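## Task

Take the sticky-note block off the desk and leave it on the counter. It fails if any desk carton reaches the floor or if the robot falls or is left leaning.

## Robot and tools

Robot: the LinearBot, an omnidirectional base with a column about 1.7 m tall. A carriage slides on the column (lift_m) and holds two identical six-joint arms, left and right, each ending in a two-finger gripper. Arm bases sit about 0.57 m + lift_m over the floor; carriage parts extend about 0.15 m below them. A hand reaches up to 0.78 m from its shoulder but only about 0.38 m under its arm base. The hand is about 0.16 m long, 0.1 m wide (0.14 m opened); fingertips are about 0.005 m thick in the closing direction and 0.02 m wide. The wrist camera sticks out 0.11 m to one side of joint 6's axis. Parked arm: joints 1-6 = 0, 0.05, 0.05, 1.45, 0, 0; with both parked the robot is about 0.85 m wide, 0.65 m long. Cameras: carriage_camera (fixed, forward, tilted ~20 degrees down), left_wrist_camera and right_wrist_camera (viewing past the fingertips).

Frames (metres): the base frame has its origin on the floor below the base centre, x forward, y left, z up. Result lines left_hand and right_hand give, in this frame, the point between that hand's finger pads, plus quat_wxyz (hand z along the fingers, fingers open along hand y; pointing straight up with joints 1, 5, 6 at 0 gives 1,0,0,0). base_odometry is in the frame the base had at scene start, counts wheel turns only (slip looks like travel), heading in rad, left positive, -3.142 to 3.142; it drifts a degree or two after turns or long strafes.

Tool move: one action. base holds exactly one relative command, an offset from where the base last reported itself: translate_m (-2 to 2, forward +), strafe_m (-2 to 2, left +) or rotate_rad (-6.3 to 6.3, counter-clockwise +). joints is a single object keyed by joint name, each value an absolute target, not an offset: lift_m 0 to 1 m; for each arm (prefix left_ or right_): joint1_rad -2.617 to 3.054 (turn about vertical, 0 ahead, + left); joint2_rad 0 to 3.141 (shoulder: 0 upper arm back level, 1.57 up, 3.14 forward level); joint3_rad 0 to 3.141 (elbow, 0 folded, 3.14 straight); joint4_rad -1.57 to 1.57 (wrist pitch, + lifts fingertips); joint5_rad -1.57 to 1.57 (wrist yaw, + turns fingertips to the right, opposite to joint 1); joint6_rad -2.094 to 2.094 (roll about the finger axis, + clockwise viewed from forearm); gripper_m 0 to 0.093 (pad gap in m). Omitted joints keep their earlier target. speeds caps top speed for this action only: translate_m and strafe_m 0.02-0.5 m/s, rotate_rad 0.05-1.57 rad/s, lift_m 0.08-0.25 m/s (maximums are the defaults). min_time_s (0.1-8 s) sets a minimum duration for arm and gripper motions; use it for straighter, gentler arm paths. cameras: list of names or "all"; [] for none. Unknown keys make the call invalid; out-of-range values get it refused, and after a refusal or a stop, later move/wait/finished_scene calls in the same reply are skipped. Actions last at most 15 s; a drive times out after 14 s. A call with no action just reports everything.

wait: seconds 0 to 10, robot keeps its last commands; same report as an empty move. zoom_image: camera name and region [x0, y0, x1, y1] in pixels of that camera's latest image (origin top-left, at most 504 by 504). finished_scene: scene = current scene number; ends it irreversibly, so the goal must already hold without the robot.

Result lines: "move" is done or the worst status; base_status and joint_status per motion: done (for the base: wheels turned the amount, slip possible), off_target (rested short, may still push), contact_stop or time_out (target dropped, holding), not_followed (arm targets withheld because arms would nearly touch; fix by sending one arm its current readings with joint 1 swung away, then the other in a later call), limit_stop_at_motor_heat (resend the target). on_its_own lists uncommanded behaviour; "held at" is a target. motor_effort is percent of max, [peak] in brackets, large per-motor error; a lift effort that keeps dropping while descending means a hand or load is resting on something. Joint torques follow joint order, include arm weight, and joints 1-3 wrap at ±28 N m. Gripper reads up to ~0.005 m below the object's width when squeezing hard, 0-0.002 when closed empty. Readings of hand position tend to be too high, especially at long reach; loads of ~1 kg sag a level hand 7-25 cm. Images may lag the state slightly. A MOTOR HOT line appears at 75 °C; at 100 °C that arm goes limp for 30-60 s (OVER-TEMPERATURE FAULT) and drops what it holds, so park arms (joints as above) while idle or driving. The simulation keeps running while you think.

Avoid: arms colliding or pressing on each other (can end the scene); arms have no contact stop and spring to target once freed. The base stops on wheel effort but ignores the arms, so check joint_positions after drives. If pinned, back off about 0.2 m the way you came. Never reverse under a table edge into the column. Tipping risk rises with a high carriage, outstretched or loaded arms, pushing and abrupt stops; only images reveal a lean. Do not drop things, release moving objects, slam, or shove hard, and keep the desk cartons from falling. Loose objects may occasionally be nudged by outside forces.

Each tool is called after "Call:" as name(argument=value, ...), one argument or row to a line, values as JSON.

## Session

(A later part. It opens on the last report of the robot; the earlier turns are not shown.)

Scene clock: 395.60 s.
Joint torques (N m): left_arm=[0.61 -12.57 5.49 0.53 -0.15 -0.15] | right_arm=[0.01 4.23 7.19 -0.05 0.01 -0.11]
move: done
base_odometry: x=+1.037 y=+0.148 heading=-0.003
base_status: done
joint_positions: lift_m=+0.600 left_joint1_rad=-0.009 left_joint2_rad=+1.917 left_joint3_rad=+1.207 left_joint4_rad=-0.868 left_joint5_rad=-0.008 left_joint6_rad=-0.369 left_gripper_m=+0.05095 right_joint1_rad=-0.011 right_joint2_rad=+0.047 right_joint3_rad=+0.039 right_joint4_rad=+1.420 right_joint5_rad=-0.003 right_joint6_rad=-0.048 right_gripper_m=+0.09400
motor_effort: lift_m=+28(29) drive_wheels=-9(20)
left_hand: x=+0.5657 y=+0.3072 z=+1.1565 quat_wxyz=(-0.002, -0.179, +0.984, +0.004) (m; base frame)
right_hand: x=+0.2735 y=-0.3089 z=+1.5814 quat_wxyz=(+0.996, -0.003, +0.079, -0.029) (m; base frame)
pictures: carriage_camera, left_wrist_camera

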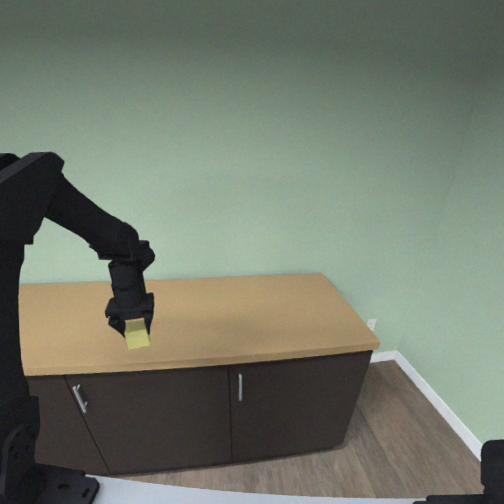

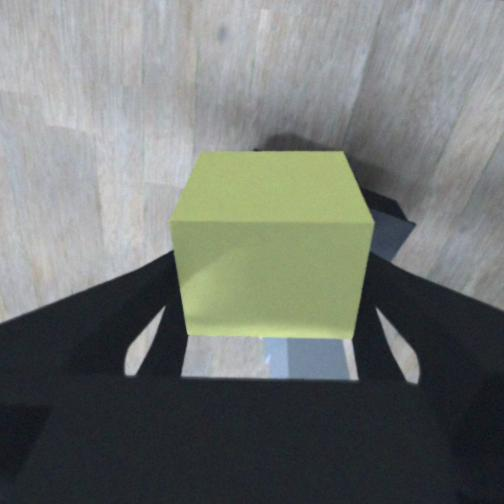

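Call:
move(
  base={"rotate_rad": 0.1},
  joints={"lift_m": 0.75, "left_joint2_rad": 2.945, "left_joint3_rad": 1.86, "left_joint4_rad": -0.475},
  min_time_s=4,
  cameras=["carriage_camera"],
)

Call:
move(
  base={"translate_m": 0.2},
  speeds={"translate_m": 0.1},
  cameras=["carriage_camera", "left_wrist_camera"],
)

Scene clock: 424.30 s.
Joint torques (N m): left_arm=[0.46 -14.53 6.82 0.71 -0.15 -0.13] | right_arm=[-0.02 4.26 7.21 -0.06 0.01 -0.12]
move: done
base_odometry: x=+1.037 y=+0.148 heading=+0.096
base_status: done
joint_positions: lift_m=+0.750 left_joint1_rad=-0.008 left_joint2_rad=+2.926 left_joint3_rad=+1.840 left_joint4_rad=-0.488 left_joint5_rad=-0.008 left_joint6_rad=-0.369 left_gripper_m=+0.05094 right_joint1_rad=-0.011 right_joint2_rad=+0.047 right_joint3_rad=+0.039 right_joint4_rad=+1.420 right_joint5_rad=-0.003 right_joint6_rad=-0.048 right_gripper_m=+0.09400
joint_status: all done
motor_effort: lift_m=+31(39) drive_wheels=-6(10)
left_hand: x=+0.6773 y=+0.3068 z=+1.0397 quat_wxyz=(-0.001, -0.180, +0.984, +0.004) (m; base frame)
right_hand: x=+0.2732 y=-0.3089 z=+1.7312 quat_wxyz=(+0.996, -0.003, +0.079, -0.029) (m; base frame)
pictures: carriage_camera

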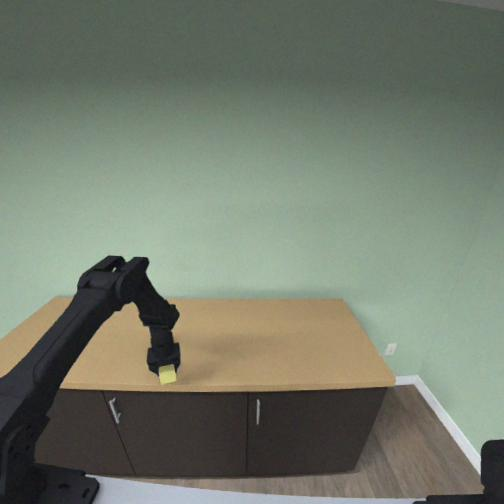

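Scene clock: 427.30 s.
Joint torques (N m): left_arm=[0.57 -14.54 6.76 0.64 -0.16 -0.13] | right_arm=[-0.03 4.25 7.16 -0.04 0.01 -0.12]
move: done
base_odometry: x=+1.237 y=+0.167 heading=+0.097
base_status: done
joint_positions: lift_m=+0.750 left_joint1_rad=-0.009 left_joint2_rad=+2.926 left_joint3_rad=+1.840 left_joint4_rad=-0.481 left_joint5_rad=-0.008 left_joint6_rad=-0.369 left_gripper_m=+0.05094 right_joint1_rad=-0.011 right_joint2_rad=+0.047 right_joint3_rad=+0.039 right_joint4_rad=+1.420 right_joint5_rad=-0.003 right_joint6_rad=-0.048 right_gripper_m=+0.09400
motor_effort: lift_m=+31(31) drive_wheels=+8(17)
left_hand: x=+0.6790 y=+0.3062 z=+1.0397 quat_wxyz=(+0.003, -0.179, +0.984, +0.004) (m; base frame)
right_hand: x=+0.2732 y=-0.3089 z=+1.7312 quat_wxyz=(+0.996, -0.003, +0.079, -0.029) (m; base frame)
pictures: carriage_camera, left_wrist_camera

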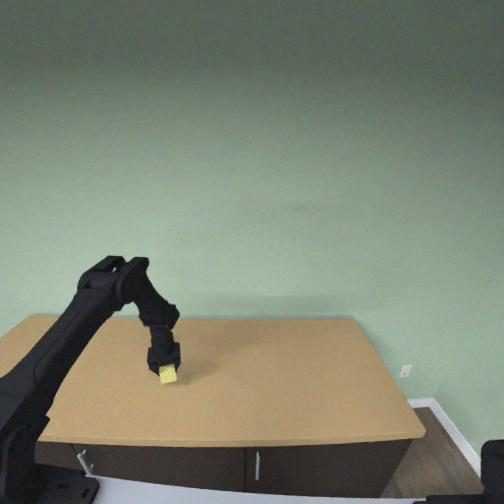

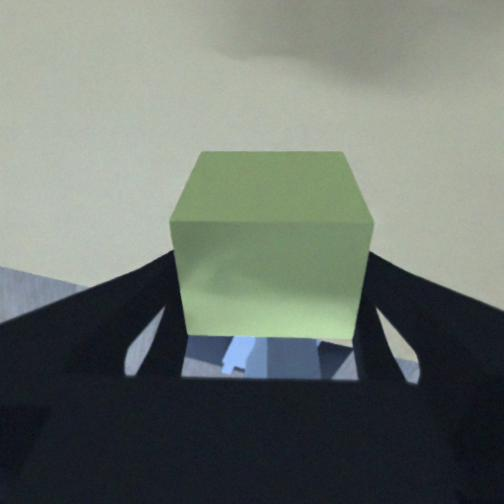

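Call:
move(
  joints={"lift_m": 0.66},
  speeds={"lift_m": 0.1},
  cameras=["carriage_camera", "left_wrist_camera"],
)

Call:
zoom_image(
  camera="carriage_camera",
  region=[110, 300, 250, 440],
)

Scene clock: 434.50 s.
Joint torques (N m): left_arm=[0.58 -15.23 6.12 0.59 -0.16 -0.13] | right_arm=[-0.03 4.25 7.2 -0.05 0.01 -0.11]
move: done
base_odometry: x=+1.237 y=+0.167 heading=+0.097
joint_positions: lift_m=+0.660 left_joint1_rad=-0.009 left_joint2_rad=+2.933 left_joint3_rad=+1.848 left_joint4_rad=-0.476 left_joint5_rad=-0.008 left_joint6_rad=-0.369 left_gripper_m=+0.05094 right_joint1_rad=-0.011 right_joint2_rad=+0.047 right_joint3_rad=+0.039 right_joint4_rad=+1.421 right_joint5_rad=-0.003 right_joint6_rad=-0.048 right_gripper_m=+0.09400
joint_status: all done
motor_effort: lift_m=+28(28) drive_wheels=+7(13)
left_hand: x=+0.6807 y=+0.3062 z=+0.9482 quat_wxyz=(+0.005, -0.179, +0.984, +0.003) (m; base frame)
right_hand: x=+0.2731 y=-0.3089 z=+1.6415 quat_wxyz=(+0.996, -0.003, +0.079, -0.029) (m; base frame)
pictures: carriage_camera, left_wrist_camera

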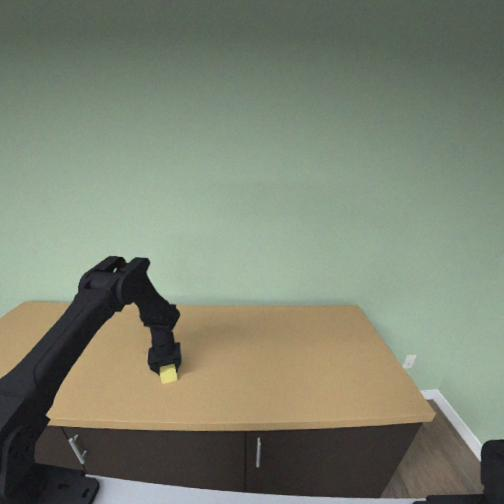

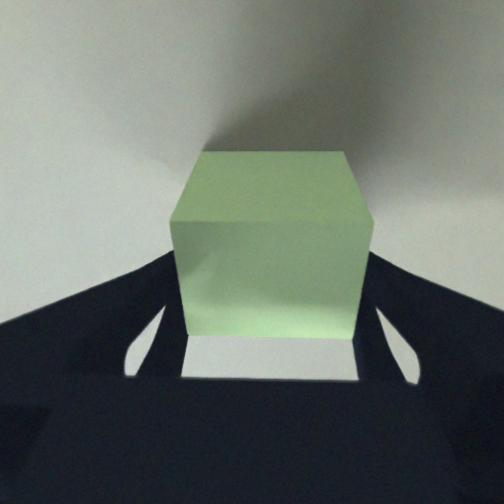

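Scaled by 3.600 from the camera's 504x504 image, which has a finer 720x720 frame.

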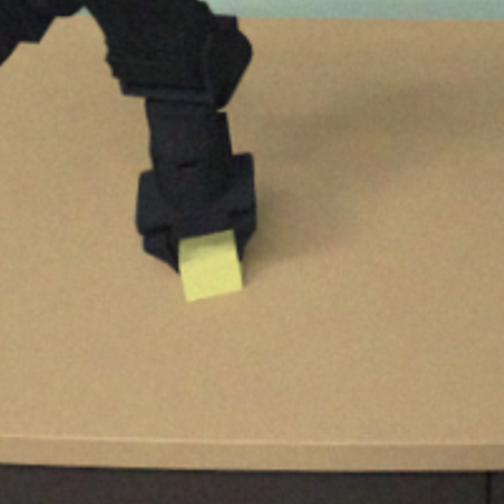

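Call:
move(
  joints={"lift_m": 0.635},
  speeds={"lift_m": 0.08},
  cameras=["left_wrist_camera"],
)

Call:
move(
  joints={"lift_m": 0.62},
  speeds={"lift_m": 0.08},
  cameras=["left_wrist_camera"],
)

Scene clock: 439.20 s.
Joint torques (N m): left_arm=[0.58 -10.77 4.98 1.57 -0.15 -0.14] | right_arm=[-0.02 4.27 7.17 -0.05 0.01 -0.11]
move: done
base_odometry: x=+1.236 y=+0.167 heading=+0.097
joint_positions: lift_m=+0.635 left_joint1_rad=-0.010 left_joint2_rad=+2.886 left_joint3_rad=+1.860 left_joint4_rad=-0.566 left_joint5_rad=-0.008 left_joint6_rad=-0.370 left_gripper_m=+0.05095 right_joint1_rad=-0.011 right_joint2_rad=+0.047 right_joint3_rad=+0.039 right_joint4_rad=+1.421 right_joint5_rad=-0.003 right_joint6_rad=-0.048 right_gripper_m=+0.09400
joint_status: all done
motor_effort: lift_m=+24(25) drive_wheels=+9(12)
left_hand: x=+0.6812 y=+0.3061 z=+0.9459 quat_wxyz=(-0.010, -0.179, +0.984, +0.006) (m; base frame)
right_hand: x=+0.2731 y=-0.3089 z=+1.6168 quat_wxyz=(+0.996, -0.003, +0.079, -0.029) (m; base frame)
pictures: left_wrist_camera

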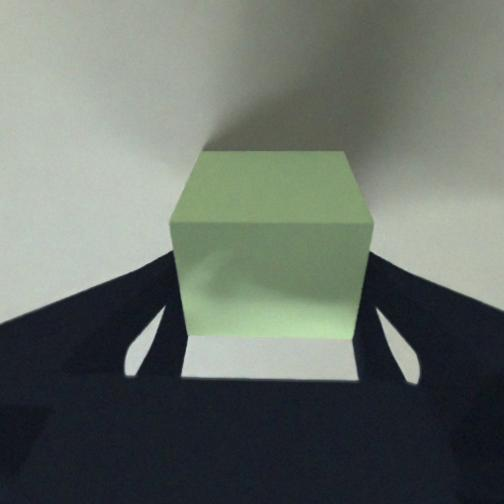

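Scene clock: 439.77 s.
Joint torques (N m): left_arm=[0.55 -7.73 4.75 2.17 -0.17 -0.13] | right_arm=[-0.01 4.26 7.17 -0.06 0.01 -0.12]
move: done
base_odometry: x=+1.236 y=+0.167 heading=+0.097
joint_positions: lift_m=+0.621 left_joint1_rad=-0.010 left_joint2_rad=+2.855 left_joint3_rad=+1.865 left_joint4_rad=-0.616 left_joint5_rad=-0.006 left_joint6_rad=-0.370 left_gripper_m=+0.05095 right_joint1_rad=-0.011 right_joint2_rad=+0.047 right_joint3_rad=+0.039 right_joint4_rad=+1.421 right_joint5_rad=-0.003 right_joint6_rad=-0.048 right_gripper_m=+0.09400
joint_status: all done
motor_effort: lift_m=+22(24) drive_wheels=+10(11)
left_hand: x=+0.6815 y=+0.3057 z=+0.9454 quat_wxyz=(-0.017, -0.179, +0.984, +0.006) (m; base frame)
right_hand: x=+0.2731 y=-0.3089 z=+1.6020 quat_wxyz=(+0.996, -0.003, +0.079, -0.029) (m; base frame)
pictures: left_wrist_camera

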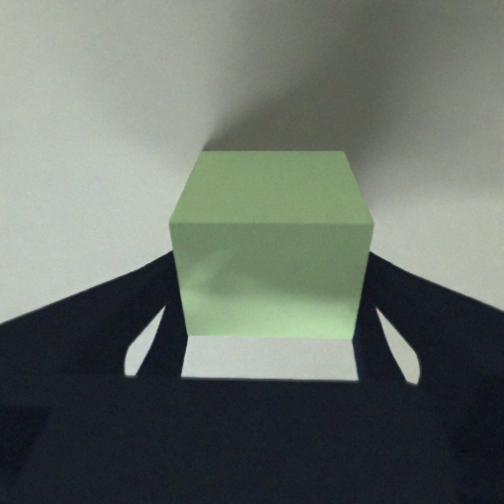

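Call:
move(
  joints={"lift_m": 0.655},
  speeds={"lift_m": 0.08},
  cameras=[],
)

Call:
move(
  joints={"left_gripper_m": 0.09},
  min_time_s=1.5,
  cameras=["left_wrist_camera"],
)

Scene clock: 445.83 s.
Joint torques (N m): left_arm=[0.64 -14.61 4.53 0.73 -0.17 -0.14] | right_arm=[-0.03 4.22 7.17 -0.05 0.01 -0.11]
move: done
base_odometry: x=+1.237 y=+0.167 heading=+0.097
joint_positions: lift_m=+0.655 left_joint1_rad=-0.010 left_joint2_rad=+2.925 left_joint3_rad=+1.865 left_joint4_rad=-0.489 left_joint5_rad=-0.007 left_joint6_rad=-0.370 left_gripper_m=+0.05095 right_joint1_rad=-0.011 right_joint2_rad=+0.047 right_joint3_rad=+0.039 right_joint4_rad=+1.421 right_joint5_rad=-0.003 right_joint6_rad=-0.048 right_gripper_m=+0.09400
joint_status: all done
motor_effort: lift_m=+31(35) drive_wheels=+7(11)
left_hand: x=+0.6880 y=+0.3057 z=+0.9494 quat_wxyz=(+0.011, -0.179, +0.984, +0.001) (m; base frame)
right_hand: x=+0.2731 y=-0.3089 z=+1.6362 quat_wxyz=(+0.996, -0.003, +0.079, -0.029) (m; base frame)
pictures: none

Scene clock: 447.63 s.
Joint torques (N m): left_arm=[0.59 -14.57 4.53 0.75 -0.17 -0.13] | right_arm=[-0.05 4.22 7.2 -0.06 0 -0.11]
move: done
base_odometry: x=+1.237 y=+0.167 heading=+0.097
joint_positions: lift_m=+0.655 left_joint1_rad=-0.010 left_joint2_rad=+2.925 left_joint3_rad=+1.865 left_joint4_rad=-0.486 left_joint5_rad=-0.007 left_joint6_rad=-0.370 left_gripper_m=+0.08994 right_joint1_rad=-0.011 right_joint2_rad=+0.047 right_joint3_rad=+0.039 right_joint4_rad=+1.421 right_joint5_rad=-0.003 right_joint6_rad=-0.048 right_gripper_m=+0.09400
joint_status: all done
motor_effort: lift_m=+31(32) drive_wheels=+8(10)
left_hand: x=+0.6886 y=+0.3057 z=+0.9494 quat_wxyz=(+0.013, -0.179, +0.984, +0.001) (m; base frame)
right_hand: x=+0.2731 y=-0.3089 z=+1.6362 quat_wxyz=(+0.996, -0.003, +0.079, -0.029) (m; base frame)
pictures: left_wrist_camera

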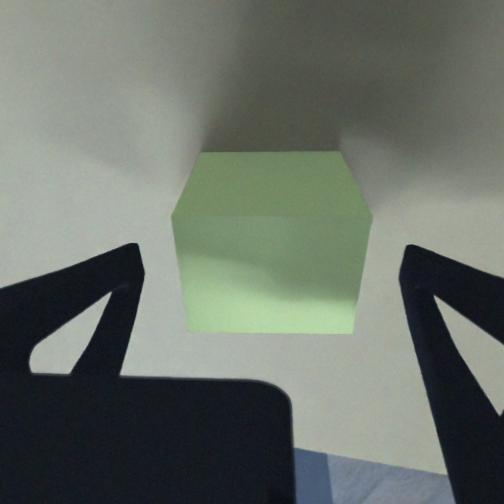

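Released cleanly. Raise, back away, park.

Call:
move(
  joints={"lift_m": 0.8},
  speeds={"lift_m": 0.12},
  cameras=["carriage_camera", "left_wrist_camera"],
)

Call:
move(
  base={"translate_m": -0.45},
  speeds={"translate_m": 0.2},
  cameras=["carriage_camera"],
)

Call:
move(
  joints={"lift_m": 0.4, "left_joint1_rad": 0, "left_joint2_rad": 0.05, "left_joint3_rad": 0.05, "left_joint4_rad": 1.45, "left_joint6_rad": 0},
  min_time_s=3,
  cameras=["carriage_camera"],
)

Scene clock: 455.43 s.
Joint torques (N m): left_arm=[0.57 -15.41 4.52 0.67 -0.18 -0.13] | right_arm=[-0.02 4.25 7.19 -0.06 0.01 -0.11]
move: done
base_odometry: x=+1.237 y=+0.167 heading=+0.097
joint_positions: lift_m=+0.800 left_joint1_rad=-0.010 left_joint2_rad=+2.934 left_joint3_rad=+1.865 left_joint4_rad=-0.479 left_joint5_rad=-0.007 left_joint6_rad=-0.370 left_gripper_m=+0.08994 right_joint1_rad=-0.011 right_joint2_rad=+0.047 right_joint3_rad=+0.039 right_joint4_rad=+1.421 right_joint5_rad=-0.003 right_joint6_rad=-0.048 right_gripper_m=+0.09400
joint_status: all done
motor_effort: lift_m=+30(37) drive_wheels=+8(10)
left_hand: x=+0.6871 y=+0.3057 z=+1.0907 quat_wxyz=(+0.012, -0.179, +0.984, +0.001) (m; base frame)
right_hand: x=+0.2731 y=-0.3089 z=+1.7813 quat_wxyz=(+0.996, -0.003, +0.079, -0.029) (m; base frame)
pictures: carriage_camera, left_wrist_camera

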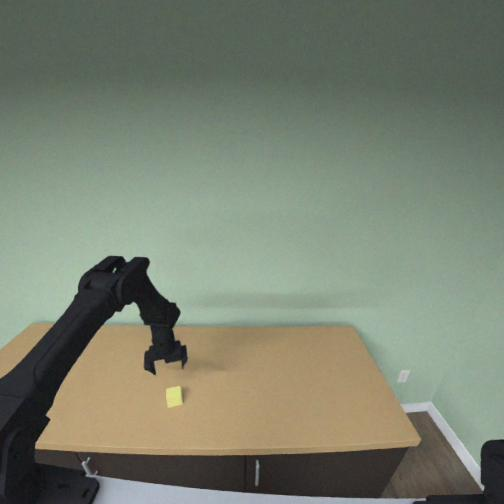

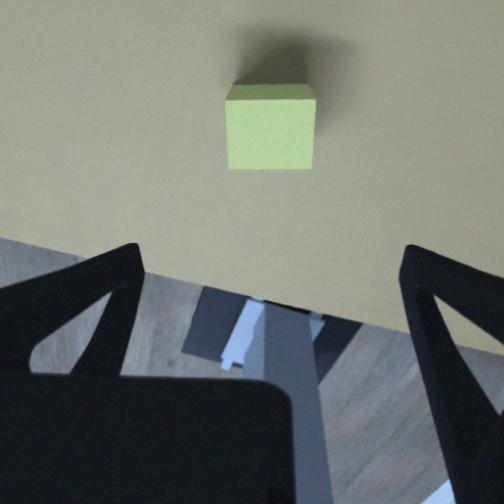

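Scene clock: 458.87 s.
Joint torques (N m): left_arm=[0.51 -15.39 4.49 0.64 -0.17 -0.12] | right_arm=[-0.02 4.21 7.23 -0.06 0.02 -0.13]
move: done
base_odometry: x=+0.789 y=+0.124 heading=+0.098
base_status: done
joint_positions: lift_m=+0.800 left_joint1_rad=-0.009 left_joint2_rad=+2.934 left_joint3_rad=+1.865 left_joint4_rad=-0.475 left_joint5_rad=-0.007 left_joint6_rad=-0.370 left_gripper_m=+0.08994 right_joint1_rad=-0.011 right_joint2_rad=+0.047 right_joint3_rad=+0.039 right_joint4_rad=+1.420 right_joint5_rad=-0.003 right_joint6_rad=-0.048 right_gripper_m=+0.09400
motor_effort: lift_m=+30(30) drive_wheels=+2(20)
left_hand: x=+0.6882 y=+0.3059 z=+1.0908 quat_wxyz=(+0.014, -0.179, +0.984, +0.001) (m; base frame)
right_hand: x=+0.2734 y=-0.3089 z=+1.7812 quat_wxyz=(+0.996, -0.003, +0.079, -0.029) (m; base frame)
pictures: carriage_camera

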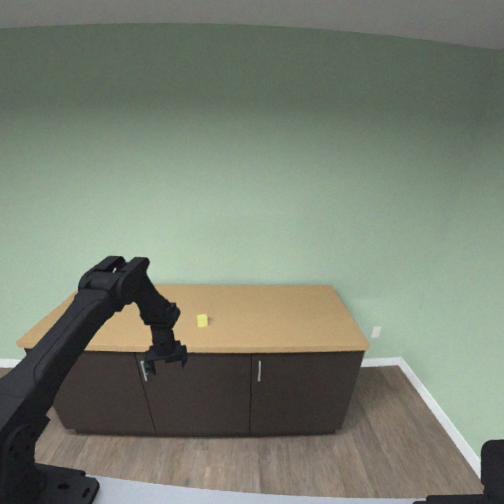

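Scene clock: 462.20 s.
Joint torques (N m): left_arm=[1.11 3.4 4.63 -0.02 -0.13 0] | right_arm=[0.01 4.26 7.21 -0.05 0 -0.11]
move: done
base_odometry: x=+0.789 y=+0.124 heading=+0.098
joint_positions: lift_m=+0.400 left_joint1_rad=-0.006 left_joint2_rad=+0.060 left_joint3_rad=+0.063 left_joint4_rad=+1.435 left_joint5_rad=-0.007 left_joint6_rad=-0.009 left_gripper_m=+0.08994 right_joint1_rad=-0.011 right_joint2_rad=+0.047 right_joint3_rad=+0.039 right_joint4_rad=+1.420 right_joint5_rad=-0.003 right_joint6_rad=-0.048 right_gripper_m=+0.09400
joint_status: all done
motor_effort: lift_m=+27(28) drive_wheels=-4(7)
left_hand: x=+0.2666 y=+0.3099 z=+1.3884 quat_wxyz=(+0.998, -0.003, +0.066, -0.007) (m; base frame)
right_hand: x=+0.2734 y=-0.3089 z=+1.3815 quat_wxyz=(+0.996, -0.003, +0.079, -0.029) (m; base frame)
pictures: carriage_camera

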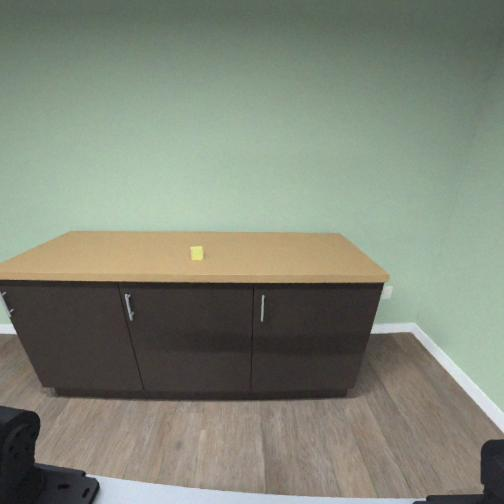

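Call:
zoom_image(
  camera="carriage_camera",
  region=[160, 220, 260, 320],
)

Call:
move(
  joints={"lift_m": 0.8},
  cameras=["carriage_camera"],
)

Call:
zoom_image(
  camera="carriage_camera",
  region=[160, 280, 260, 380],
)

Call:
move(
  joints={"lift_m": 0.1},
  cameras=["carriage_camera"],
)

Call:
zoom_image(
  camera="carriage_camera",
  region=[160, 150, 260, 250],
)

Scaled by 5.040 from the camera's 504x504 image, which has a finer 720x720 frame.

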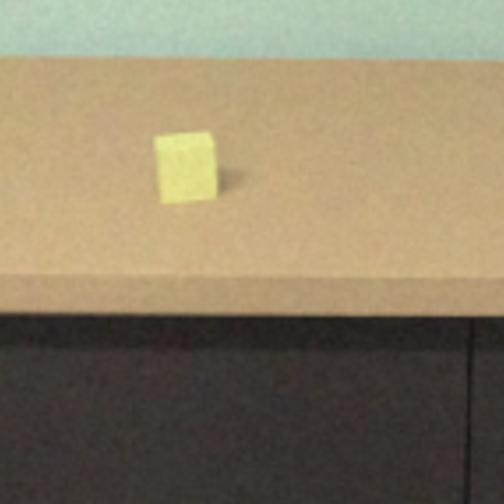

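Scene clock: 472.87 s.
Joint torques (N m): left_arm=[1.1 3.77 5.23 -0.09 -0.12 0.04] | right_arm=[-0.01 4.23 7.2 -0.06 0 -0.12]
move: done
base_odometry: x=+0.789 y=+0.124 heading=+0.098
joint_positions: lift_m=+0.800 left_joint1_rad=-0.006 left_joint2_rad=+0.056 left_joint3_rad=+0.057 left_joint4_rad=+1.440 left_joint5_rad=-0.007 left_joint6_rad=-0.008 left_gripper_m=+0.08994 right_joint1_rad=-0.011 right_joint2_rad=+0.047 right_joint3_rad=+0.039 right_joint4_rad=+1.420 right_joint5_rad=-0.003 right_joint6_rad=-0.048 right_gripper_m=+0.09400
joint_status: all done
motor_effort: lift_m=+31(38) drive_wheels=-7(8)
left_hand: x=+0.2659 y=+0.3099 z=+1.7868 quat_wxyz=(+0.998, -0.003, +0.065, -0.007) (m; base frame)
right_hand: x=+0.2734 y=-0.3089 z=+1.7812 quat_wxyz=(+0.996, -0.003, +0.079, -0.029) (m; base frame)
pictures: carriage_camera

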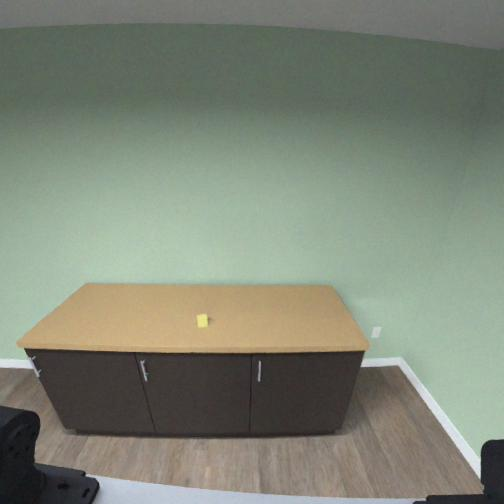

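Scaled by 5.040 from the camera's 504x504 image, which has a finer 720x720 frame.

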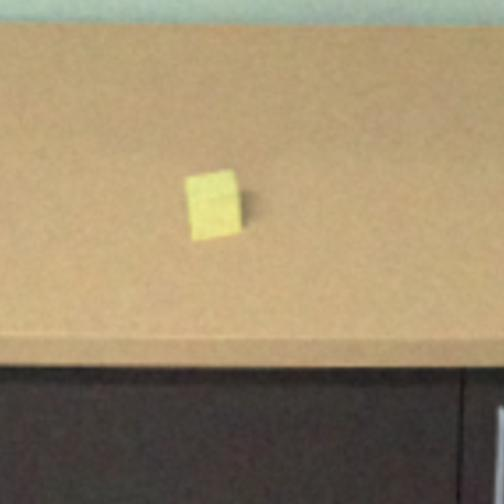

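Scene clock: 476.20 s.
Joint torques (N m): left_arm=[1.09 3.78 5.33 -0.11 -0.13 0.04] | right_arm=[-0.02 4.26 7.2 -0.04 0 -0.11]
move: done
base_odometry: x=+0.789 y=+0.124 heading=+0.098
joint_positions: lift_m=+0.100 left_joint1_rad=-0.006 left_joint2_rad=+0.055 left_joint3_rad=+0.057 left_joint4_rad=+1.441 left_joint5_rad=-0.007 left_joint6_rad=-0.008 left_gripper_m=+0.08994 right_joint1_rad=-0.011 right_joint2_rad=+0.047 right_joint3_rad=+0.039 right_joint4_rad=+1.420 right_joint5_rad=-0.003 right_joint6_rad=-0.048 right_gripper_m=+0.09400
joint_status: all done
motor_effort: lift_m=+27(28) drive_wheels=-6(7)
left_hand: x=+0.2654 y=+0.3099 z=+1.0870 quat_wxyz=(+0.998, -0.003, +0.064, -0.007) (m; base frame)
right_hand: x=+0.2734 y=-0.3089 z=+1.0815 quat_wxyz=(+0.996, -0.003, +0.079, -0.029) (m; base frame)
pictures: carriage_camera

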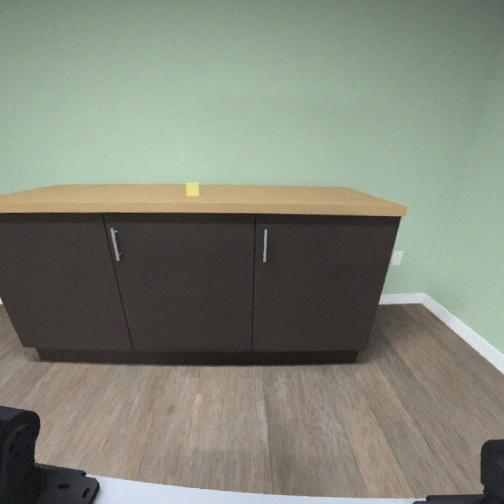

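Scaled by 5.040 from the camera's 504x504 image, which has a finer 720x720 frame.

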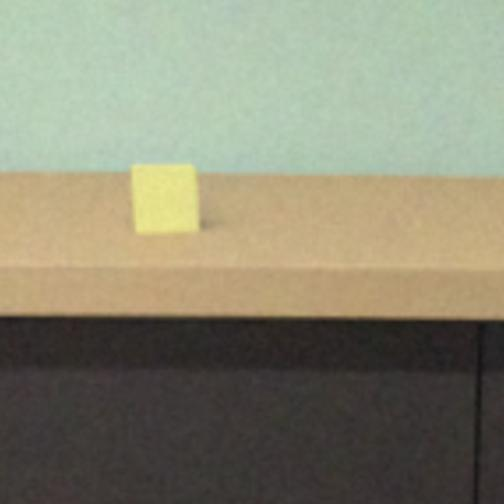

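Call:
finished_scene(
  scene=1,
)

The scene is finished: the task was done.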